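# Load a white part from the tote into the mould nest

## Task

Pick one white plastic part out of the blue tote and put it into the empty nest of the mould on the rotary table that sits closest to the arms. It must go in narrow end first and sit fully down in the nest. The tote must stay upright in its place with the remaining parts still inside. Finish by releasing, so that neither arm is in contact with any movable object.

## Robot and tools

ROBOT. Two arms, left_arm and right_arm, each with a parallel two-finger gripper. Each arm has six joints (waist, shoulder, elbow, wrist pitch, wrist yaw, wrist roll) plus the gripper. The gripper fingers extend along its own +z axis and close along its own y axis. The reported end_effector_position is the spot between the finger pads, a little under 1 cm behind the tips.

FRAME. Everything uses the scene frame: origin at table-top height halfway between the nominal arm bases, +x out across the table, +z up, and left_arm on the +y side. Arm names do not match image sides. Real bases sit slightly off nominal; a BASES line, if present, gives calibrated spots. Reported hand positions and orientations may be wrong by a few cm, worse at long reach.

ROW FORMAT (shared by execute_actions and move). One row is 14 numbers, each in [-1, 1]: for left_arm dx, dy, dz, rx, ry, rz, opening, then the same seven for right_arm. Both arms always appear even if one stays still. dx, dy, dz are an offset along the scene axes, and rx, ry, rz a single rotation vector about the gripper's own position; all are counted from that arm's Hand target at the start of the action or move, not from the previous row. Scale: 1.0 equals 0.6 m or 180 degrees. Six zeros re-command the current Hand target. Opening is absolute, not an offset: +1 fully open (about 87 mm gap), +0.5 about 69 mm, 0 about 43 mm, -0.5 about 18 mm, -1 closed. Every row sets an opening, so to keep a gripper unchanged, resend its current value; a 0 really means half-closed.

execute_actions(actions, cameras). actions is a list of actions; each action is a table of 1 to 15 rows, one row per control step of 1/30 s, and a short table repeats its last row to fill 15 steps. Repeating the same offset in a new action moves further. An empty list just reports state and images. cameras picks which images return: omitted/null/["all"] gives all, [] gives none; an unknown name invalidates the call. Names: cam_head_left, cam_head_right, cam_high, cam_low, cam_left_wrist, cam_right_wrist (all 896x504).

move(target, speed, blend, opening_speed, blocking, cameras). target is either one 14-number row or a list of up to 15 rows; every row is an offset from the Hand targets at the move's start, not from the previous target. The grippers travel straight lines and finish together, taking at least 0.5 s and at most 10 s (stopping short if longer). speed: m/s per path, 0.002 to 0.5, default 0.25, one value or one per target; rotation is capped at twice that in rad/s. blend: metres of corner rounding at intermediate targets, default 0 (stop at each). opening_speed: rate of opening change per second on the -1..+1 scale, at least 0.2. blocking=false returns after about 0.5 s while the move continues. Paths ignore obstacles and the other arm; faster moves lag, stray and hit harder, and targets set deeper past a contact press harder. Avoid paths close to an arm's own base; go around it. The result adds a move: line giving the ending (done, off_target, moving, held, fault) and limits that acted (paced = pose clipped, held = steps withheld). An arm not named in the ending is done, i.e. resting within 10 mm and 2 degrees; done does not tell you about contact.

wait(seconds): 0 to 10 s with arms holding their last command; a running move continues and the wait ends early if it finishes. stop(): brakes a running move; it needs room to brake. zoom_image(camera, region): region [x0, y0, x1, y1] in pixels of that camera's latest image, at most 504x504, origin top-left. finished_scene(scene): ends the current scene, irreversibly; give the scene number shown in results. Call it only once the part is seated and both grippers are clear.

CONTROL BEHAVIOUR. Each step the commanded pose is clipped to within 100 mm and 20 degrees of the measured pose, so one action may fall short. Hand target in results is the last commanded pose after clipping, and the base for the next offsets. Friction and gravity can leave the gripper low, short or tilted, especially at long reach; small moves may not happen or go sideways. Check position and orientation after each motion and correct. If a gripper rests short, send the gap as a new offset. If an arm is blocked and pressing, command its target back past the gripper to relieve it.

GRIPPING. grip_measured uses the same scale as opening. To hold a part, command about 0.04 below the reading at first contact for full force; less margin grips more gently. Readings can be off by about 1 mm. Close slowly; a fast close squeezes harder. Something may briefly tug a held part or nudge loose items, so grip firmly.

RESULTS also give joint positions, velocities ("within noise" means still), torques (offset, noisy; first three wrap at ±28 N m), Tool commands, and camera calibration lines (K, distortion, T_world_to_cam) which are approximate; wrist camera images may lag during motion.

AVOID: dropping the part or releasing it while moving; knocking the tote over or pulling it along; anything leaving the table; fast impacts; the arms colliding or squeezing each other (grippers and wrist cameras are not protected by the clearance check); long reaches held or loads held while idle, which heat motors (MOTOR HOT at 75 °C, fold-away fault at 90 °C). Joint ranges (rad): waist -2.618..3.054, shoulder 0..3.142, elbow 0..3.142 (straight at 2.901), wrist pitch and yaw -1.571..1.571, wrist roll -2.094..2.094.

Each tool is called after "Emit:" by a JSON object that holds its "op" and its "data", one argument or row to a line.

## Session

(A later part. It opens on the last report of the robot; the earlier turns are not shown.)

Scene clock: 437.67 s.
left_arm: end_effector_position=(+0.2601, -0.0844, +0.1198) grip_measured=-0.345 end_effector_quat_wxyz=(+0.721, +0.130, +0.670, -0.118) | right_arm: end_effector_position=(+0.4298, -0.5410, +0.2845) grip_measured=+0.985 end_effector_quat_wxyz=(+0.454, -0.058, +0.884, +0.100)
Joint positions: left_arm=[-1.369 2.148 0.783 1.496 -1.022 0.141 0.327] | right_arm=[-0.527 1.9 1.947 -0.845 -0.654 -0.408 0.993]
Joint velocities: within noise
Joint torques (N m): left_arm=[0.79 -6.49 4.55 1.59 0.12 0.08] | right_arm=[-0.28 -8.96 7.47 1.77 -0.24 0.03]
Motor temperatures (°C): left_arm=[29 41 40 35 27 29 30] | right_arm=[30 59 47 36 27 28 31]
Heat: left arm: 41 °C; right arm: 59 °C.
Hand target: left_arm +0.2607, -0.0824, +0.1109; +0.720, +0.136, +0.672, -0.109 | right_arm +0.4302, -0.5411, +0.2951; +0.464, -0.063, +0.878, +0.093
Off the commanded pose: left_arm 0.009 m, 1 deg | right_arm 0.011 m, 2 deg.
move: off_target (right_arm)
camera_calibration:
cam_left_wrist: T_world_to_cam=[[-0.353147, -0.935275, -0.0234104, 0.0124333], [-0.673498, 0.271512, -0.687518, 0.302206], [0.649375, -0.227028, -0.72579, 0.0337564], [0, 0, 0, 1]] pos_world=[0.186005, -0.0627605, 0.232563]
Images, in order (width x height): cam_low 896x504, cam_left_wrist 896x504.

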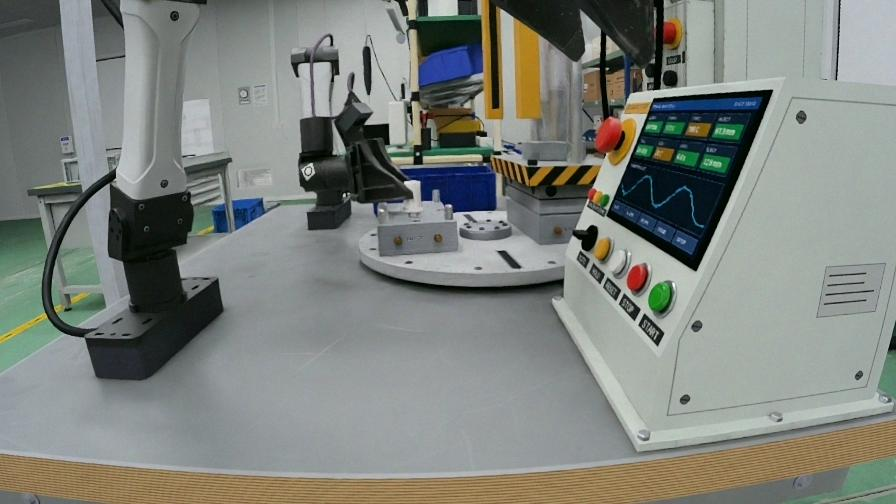

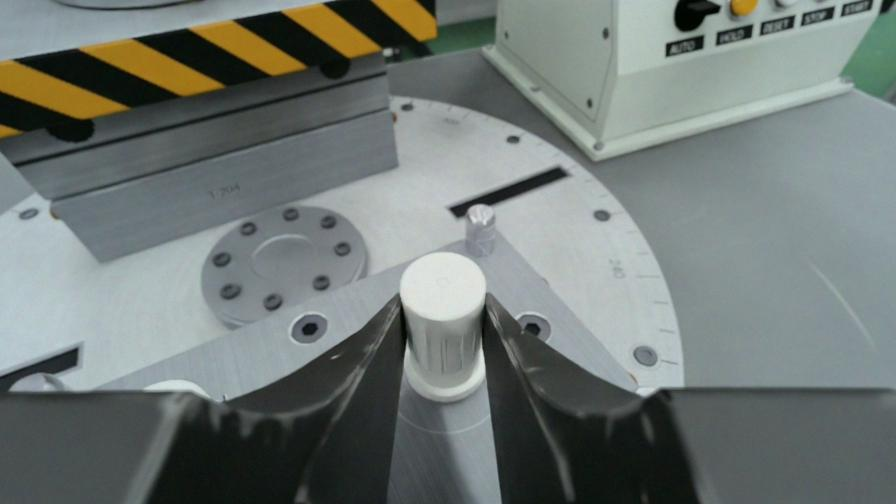

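Emit:
{"op": "move", "data": {
  "target": [0.0,-0.002,-0.021,0,0,0,-0.5,0,0,0,0,0,0,1],
  "speed": 0.03,
  "cameras": ["cam_left_wrist","cam_low"]
}}

Emit:
{"op": "zoom_image", "data": {
  "camera": "cam_low",
  "region": [385, 145, 445, 235]
}}

Emit:
{"op": "zoom_image", "data": {
  "camera": "cam_left_wrist",
  "region": [380, 300, 520, 480]
}}

Scene clock: 444.47 s.
left_arm: end_effector_position=(+0.2599, -0.0846, +0.1115) grip_measured=-0.345 end_effector_quat_wxyz=(+0.723, +0.125, +0.667, -0.125) | right_arm: end_effector_position=(+0.4298, -0.5410, +0.2845) grip_measured=+0.985 end_effector_quat_wxyz=(+0.454, -0.058, +0.884, +0.100)
Joint positions: left_arm=[-1.369 2.193 0.783 1.56 -1.02 0.141 0.327] | right_arm=[-0.527 1.9 1.947 -0.845 -0.654 -0.408 0.993]
Joint velocities: within noise
Joint torques (N m): left_arm=[0.72 -5.98 5.08 1.37 0.11 0.08] | right_arm=[-0.36 -9.06 7.25 1.75 -0.23 0.02]
Motor temperatures (°C): left_arm=[29 41 40 35 27 29 30] | right_arm=[30 59 47 36 27 28 31]
Heat: left arm: 41 °C; right arm: 59 °C.
Hand target: left_arm +0.2607, -0.0836, +0.0983; +0.720, +0.136, +0.672, -0.109 | right_arm +0.4302, -0.5411, +0.2951; +0.464, -0.063, +0.878, +0.093
Off the commanded pose: left_arm 0.013 m, 2 deg | right_arm 0.011 m, 2 deg.
joint read past its limit (left arm) — joint 4 (wrist pitch), upper limit.
move: off_target (left_arm, right_arm)
camera_calibration:
cam_left_wrist: T_world_to_cam=[[-0.355559, -0.934622, -0.00769318, 0.0108775], [-0.670103, 0.260648, -0.695, 0.295453], [0.651568, -0.241958, -0.718969, 0.0251904], [0, 0, 0, 1]] pos_world=[0.185438, -0.0607477, 0.223534]
Images, in order (width x height): cam_low 896x504, cam_left_wrist 896x504.

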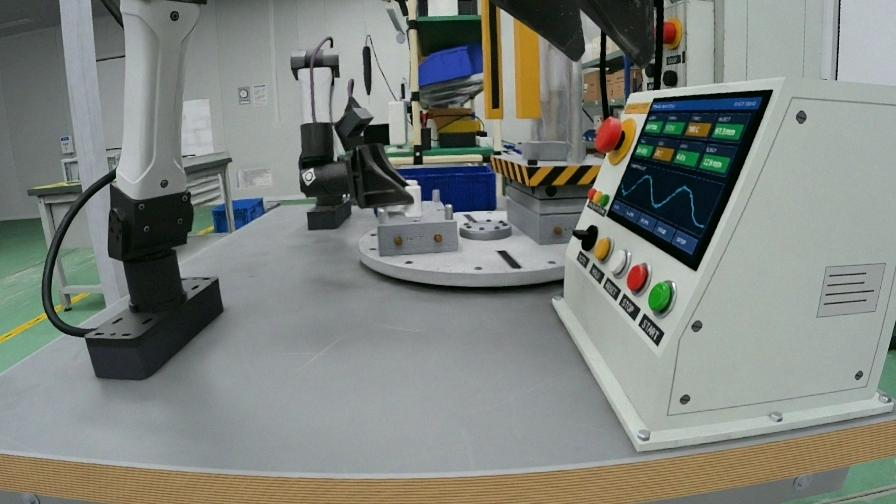

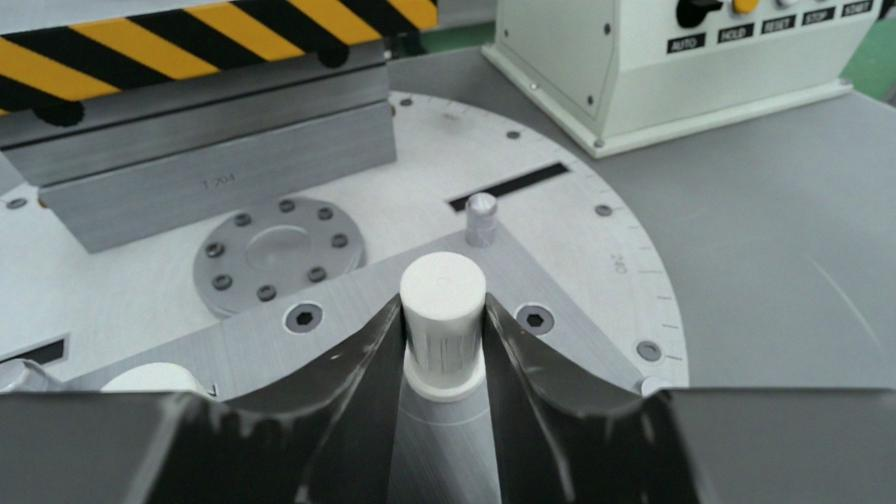

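Scaled by 5.600 from the camera's 896x504 image, which has a finer 1280x720 frame.

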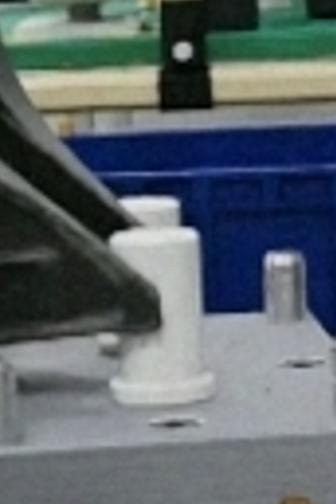

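Scaled by 2.800 from the camera's 896x504 image, which has a finer 1280x720 frame.

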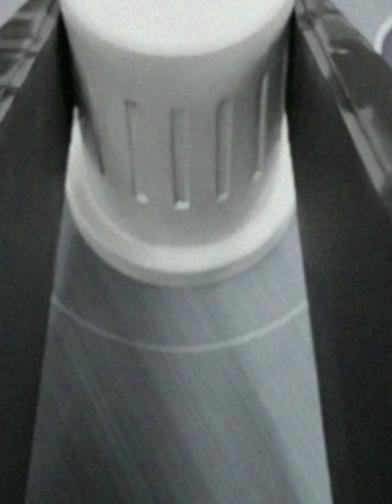

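Emit:
{"op": "move", "data": {
  "target": [
    [0.0,-0.001,0.013,0,0,0,-0.5,0,0,0,0,0,0,1],
    [0.0,-0.001,0.013,0,0,0,0.0,0,0,0,0,0,0,1]
  ],
  "speed": 0.03,
  "opening_speed": 0.5,
  "cameras": ["cam_left_wrist","cam_low"]
}}

Emit:
{"op": "zoom_image", "data": {
  "camera": "cam_low",
  "region": [385, 145, 445, 235]
}}

Emit:
{"op": "zoom_image", "data": {
  "camera": "cam_left_wrist",
  "region": [380, 250, 520, 430]
}}

Scene clock: 455.87 s.
left_arm: end_effector_position=(+0.2598, -0.0841, +0.1072) grip_measured=+0.000 end_effector_quat_wxyz=(+0.720, +0.134, +0.671, -0.117) | right_arm: end_effector_position=(+0.4298, -0.5410, +0.2845) grip_measured=+0.985 end_effector_quat_wxyz=(+0.454, -0.058, +0.884, +0.100)
Joint positions: left_arm=[-1.369 2.193 0.783 1.534 -1.02 0.141 0.5] | right_arm=[-0.527 1.9 1.947 -0.845 -0.654 -0.408 0.993]
Joint velocities: within noise
Joint torques (N m): left_arm=[0.66 -8.14 5.26 1.36 0.08 0.09] | right_arm=[-0.34 -8.99 7.35 1.73 -0.23 0]
Motor temperatures (°C): left_arm=[29 41 40 35 27 29 30] | right_arm=[30 59 47 36 27 28 31]
Heat: left arm: 41 °C; right arm: 59 °C.
Hand target: left_arm +0.2607, -0.0843, +0.1061; +0.720, +0.136, +0.672, -0.109 | right_arm +0.4302, -0.5411, +0.2951; +0.464, -0.063, +0.878, +0.093
Off the commanded pose: left_arm 0.001 m, 1 deg | right_arm 0.011 m, 2 deg.
move: off_target (right_arm)
camera_calibration:
cam_left_wrist: T_world_to_cam=[[-0.35565, -0.934145, -0.0297566, 0.0136921], [-0.67348, 0.278224, -0.684847, 0.293557], [0.648026, -0.223526, -0.728079, 0.0257373], [0, 0, 0, 1]] pos_world=[0.185896, -0.0631314, 0.220188]
Images, in order (width x height): cam_low 896x504, cam_left_wrist 896x504.

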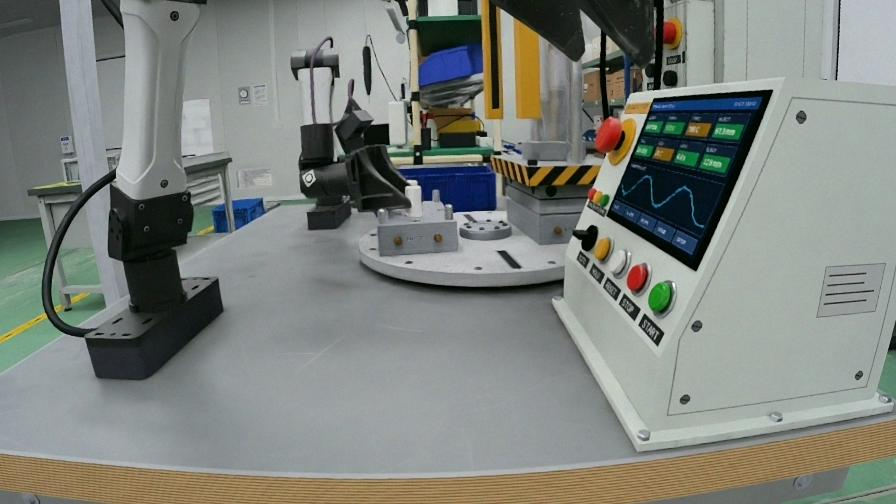

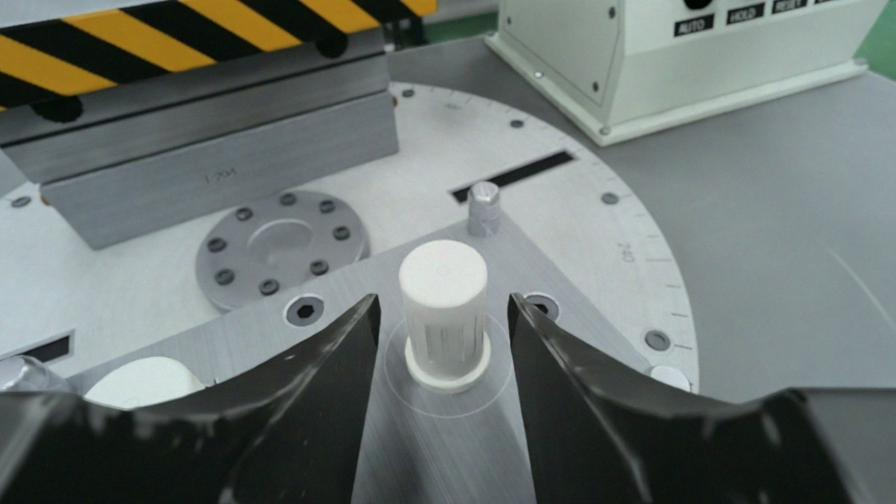

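Scaled by 5.600 from the camera's 896x504 image, which has a finer 1280x720 frame.

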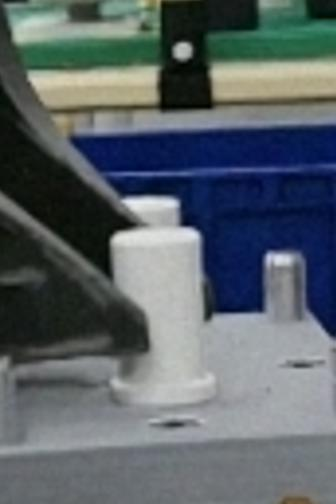

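Scaled by 2.800 from the camera's 896x504 image, which has a finer 1280x720 frame.

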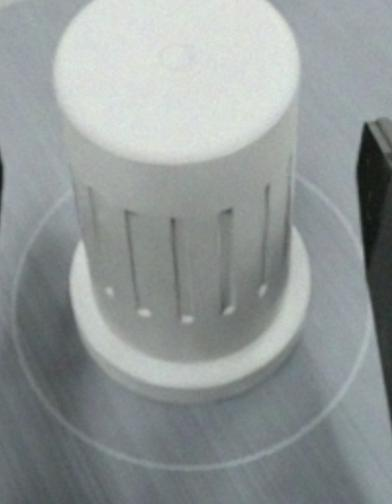

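Emit:
{"op": "move", "data": {
  "target": [0.0,0.0,0.12,0,0,0,0.0,0,0,0,0,0,0,1],
  "speed": 0.06,
  "cameras": ["cam_left_wrist","cam_low"]
}}

Emit:
{"op": "zoom_image", "data": {
  "camera": "cam_low",
  "region": [370, 150, 470, 270]
}}

Scene clock: 467.70 s.
left_arm: end_effector_position=(+0.2596, -0.0824, +0.1613) grip_measured=+0.000 end_effector_quat_wxyz=(+0.715, +0.151, +0.675, -0.101) | right_arm: end_effector_position=(+0.4298, -0.5410, +0.2845) grip_measured=+0.985 end_effector_quat_wxyz=(+0.454, -0.058, +0.884, +0.100)
Joint positions: left_arm=[-1.369 1.957 0.794 1.244 -1.02 0.147 0.5] | right_arm=[-0.527 1.9 1.947 -0.845 -0.654 -0.408 0.993]
Joint velocities: within noise
Joint torques (N m): left_arm=[0.7 -10.14 7.66 1.38 0.06 0.03] | right_arm=[-0.29 -8.99 7.34 1.72 -0.25 0.02]
Motor temperatures (°C): left_arm=[29 41 40 35 27 29 30] | right_arm=[30 59 47 36 27 28 31]
Heat: left arm: 41 °C; right arm: 59 °C.
Hand target: left_arm +0.2607, -0.0842, +0.1781; +0.720, +0.137, +0.672, -0.109 | right_arm +0.4302, -0.5411, +0.2951; +0.464, -0.063, +0.878, +0.093
Off the commanded pose: left_arm 0.017 m, 2 deg | right_arm 0.011 m, 2 deg.
move: off_target (left_arm, right_arm)
camera_calibration:
cam_left_wrist: T_world_to_cam=[[-0.355652, -0.931806, -0.0724528, 0.0239649], [-0.677626, 0.310473, -0.666656, 0.330749], [0.643689, -0.188002, -0.741836, 0.0719032], [0, 0, 0, 1]] pos_world=[0.186364, -0.06684, 0.275573]
Images, in order (width x height): cam_low 896x504, cam_left_wrist 896x504.

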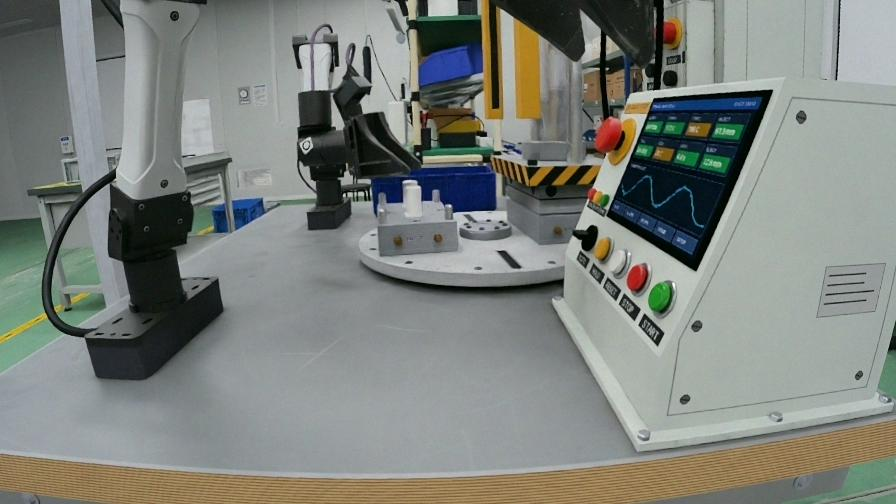

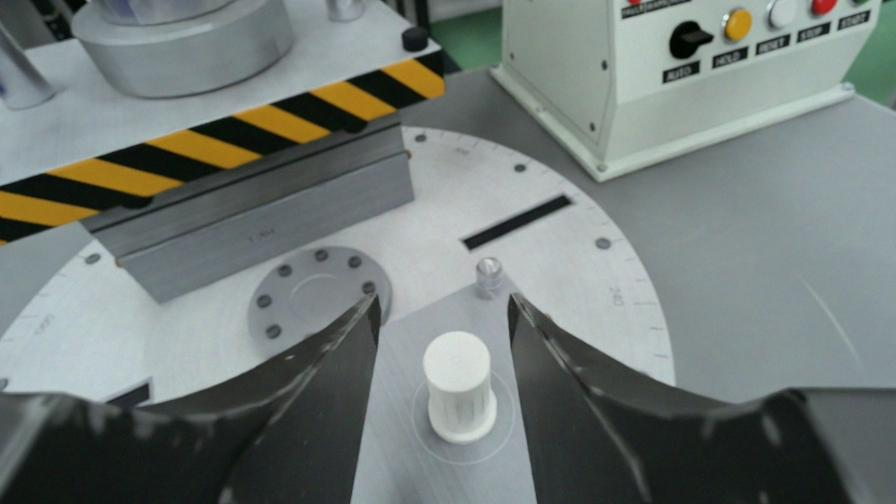

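Scaled by 4.200 from the camera's 896x504 image, which has a finer 1280x720 frame.

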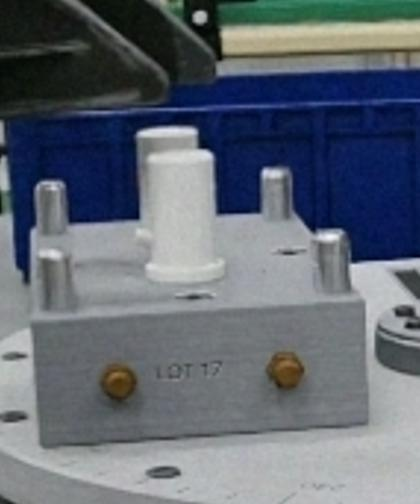

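Emit:
{"op": "finished_scene", "data": {
  "scene": 1
}}

The scene is finished: the task was done.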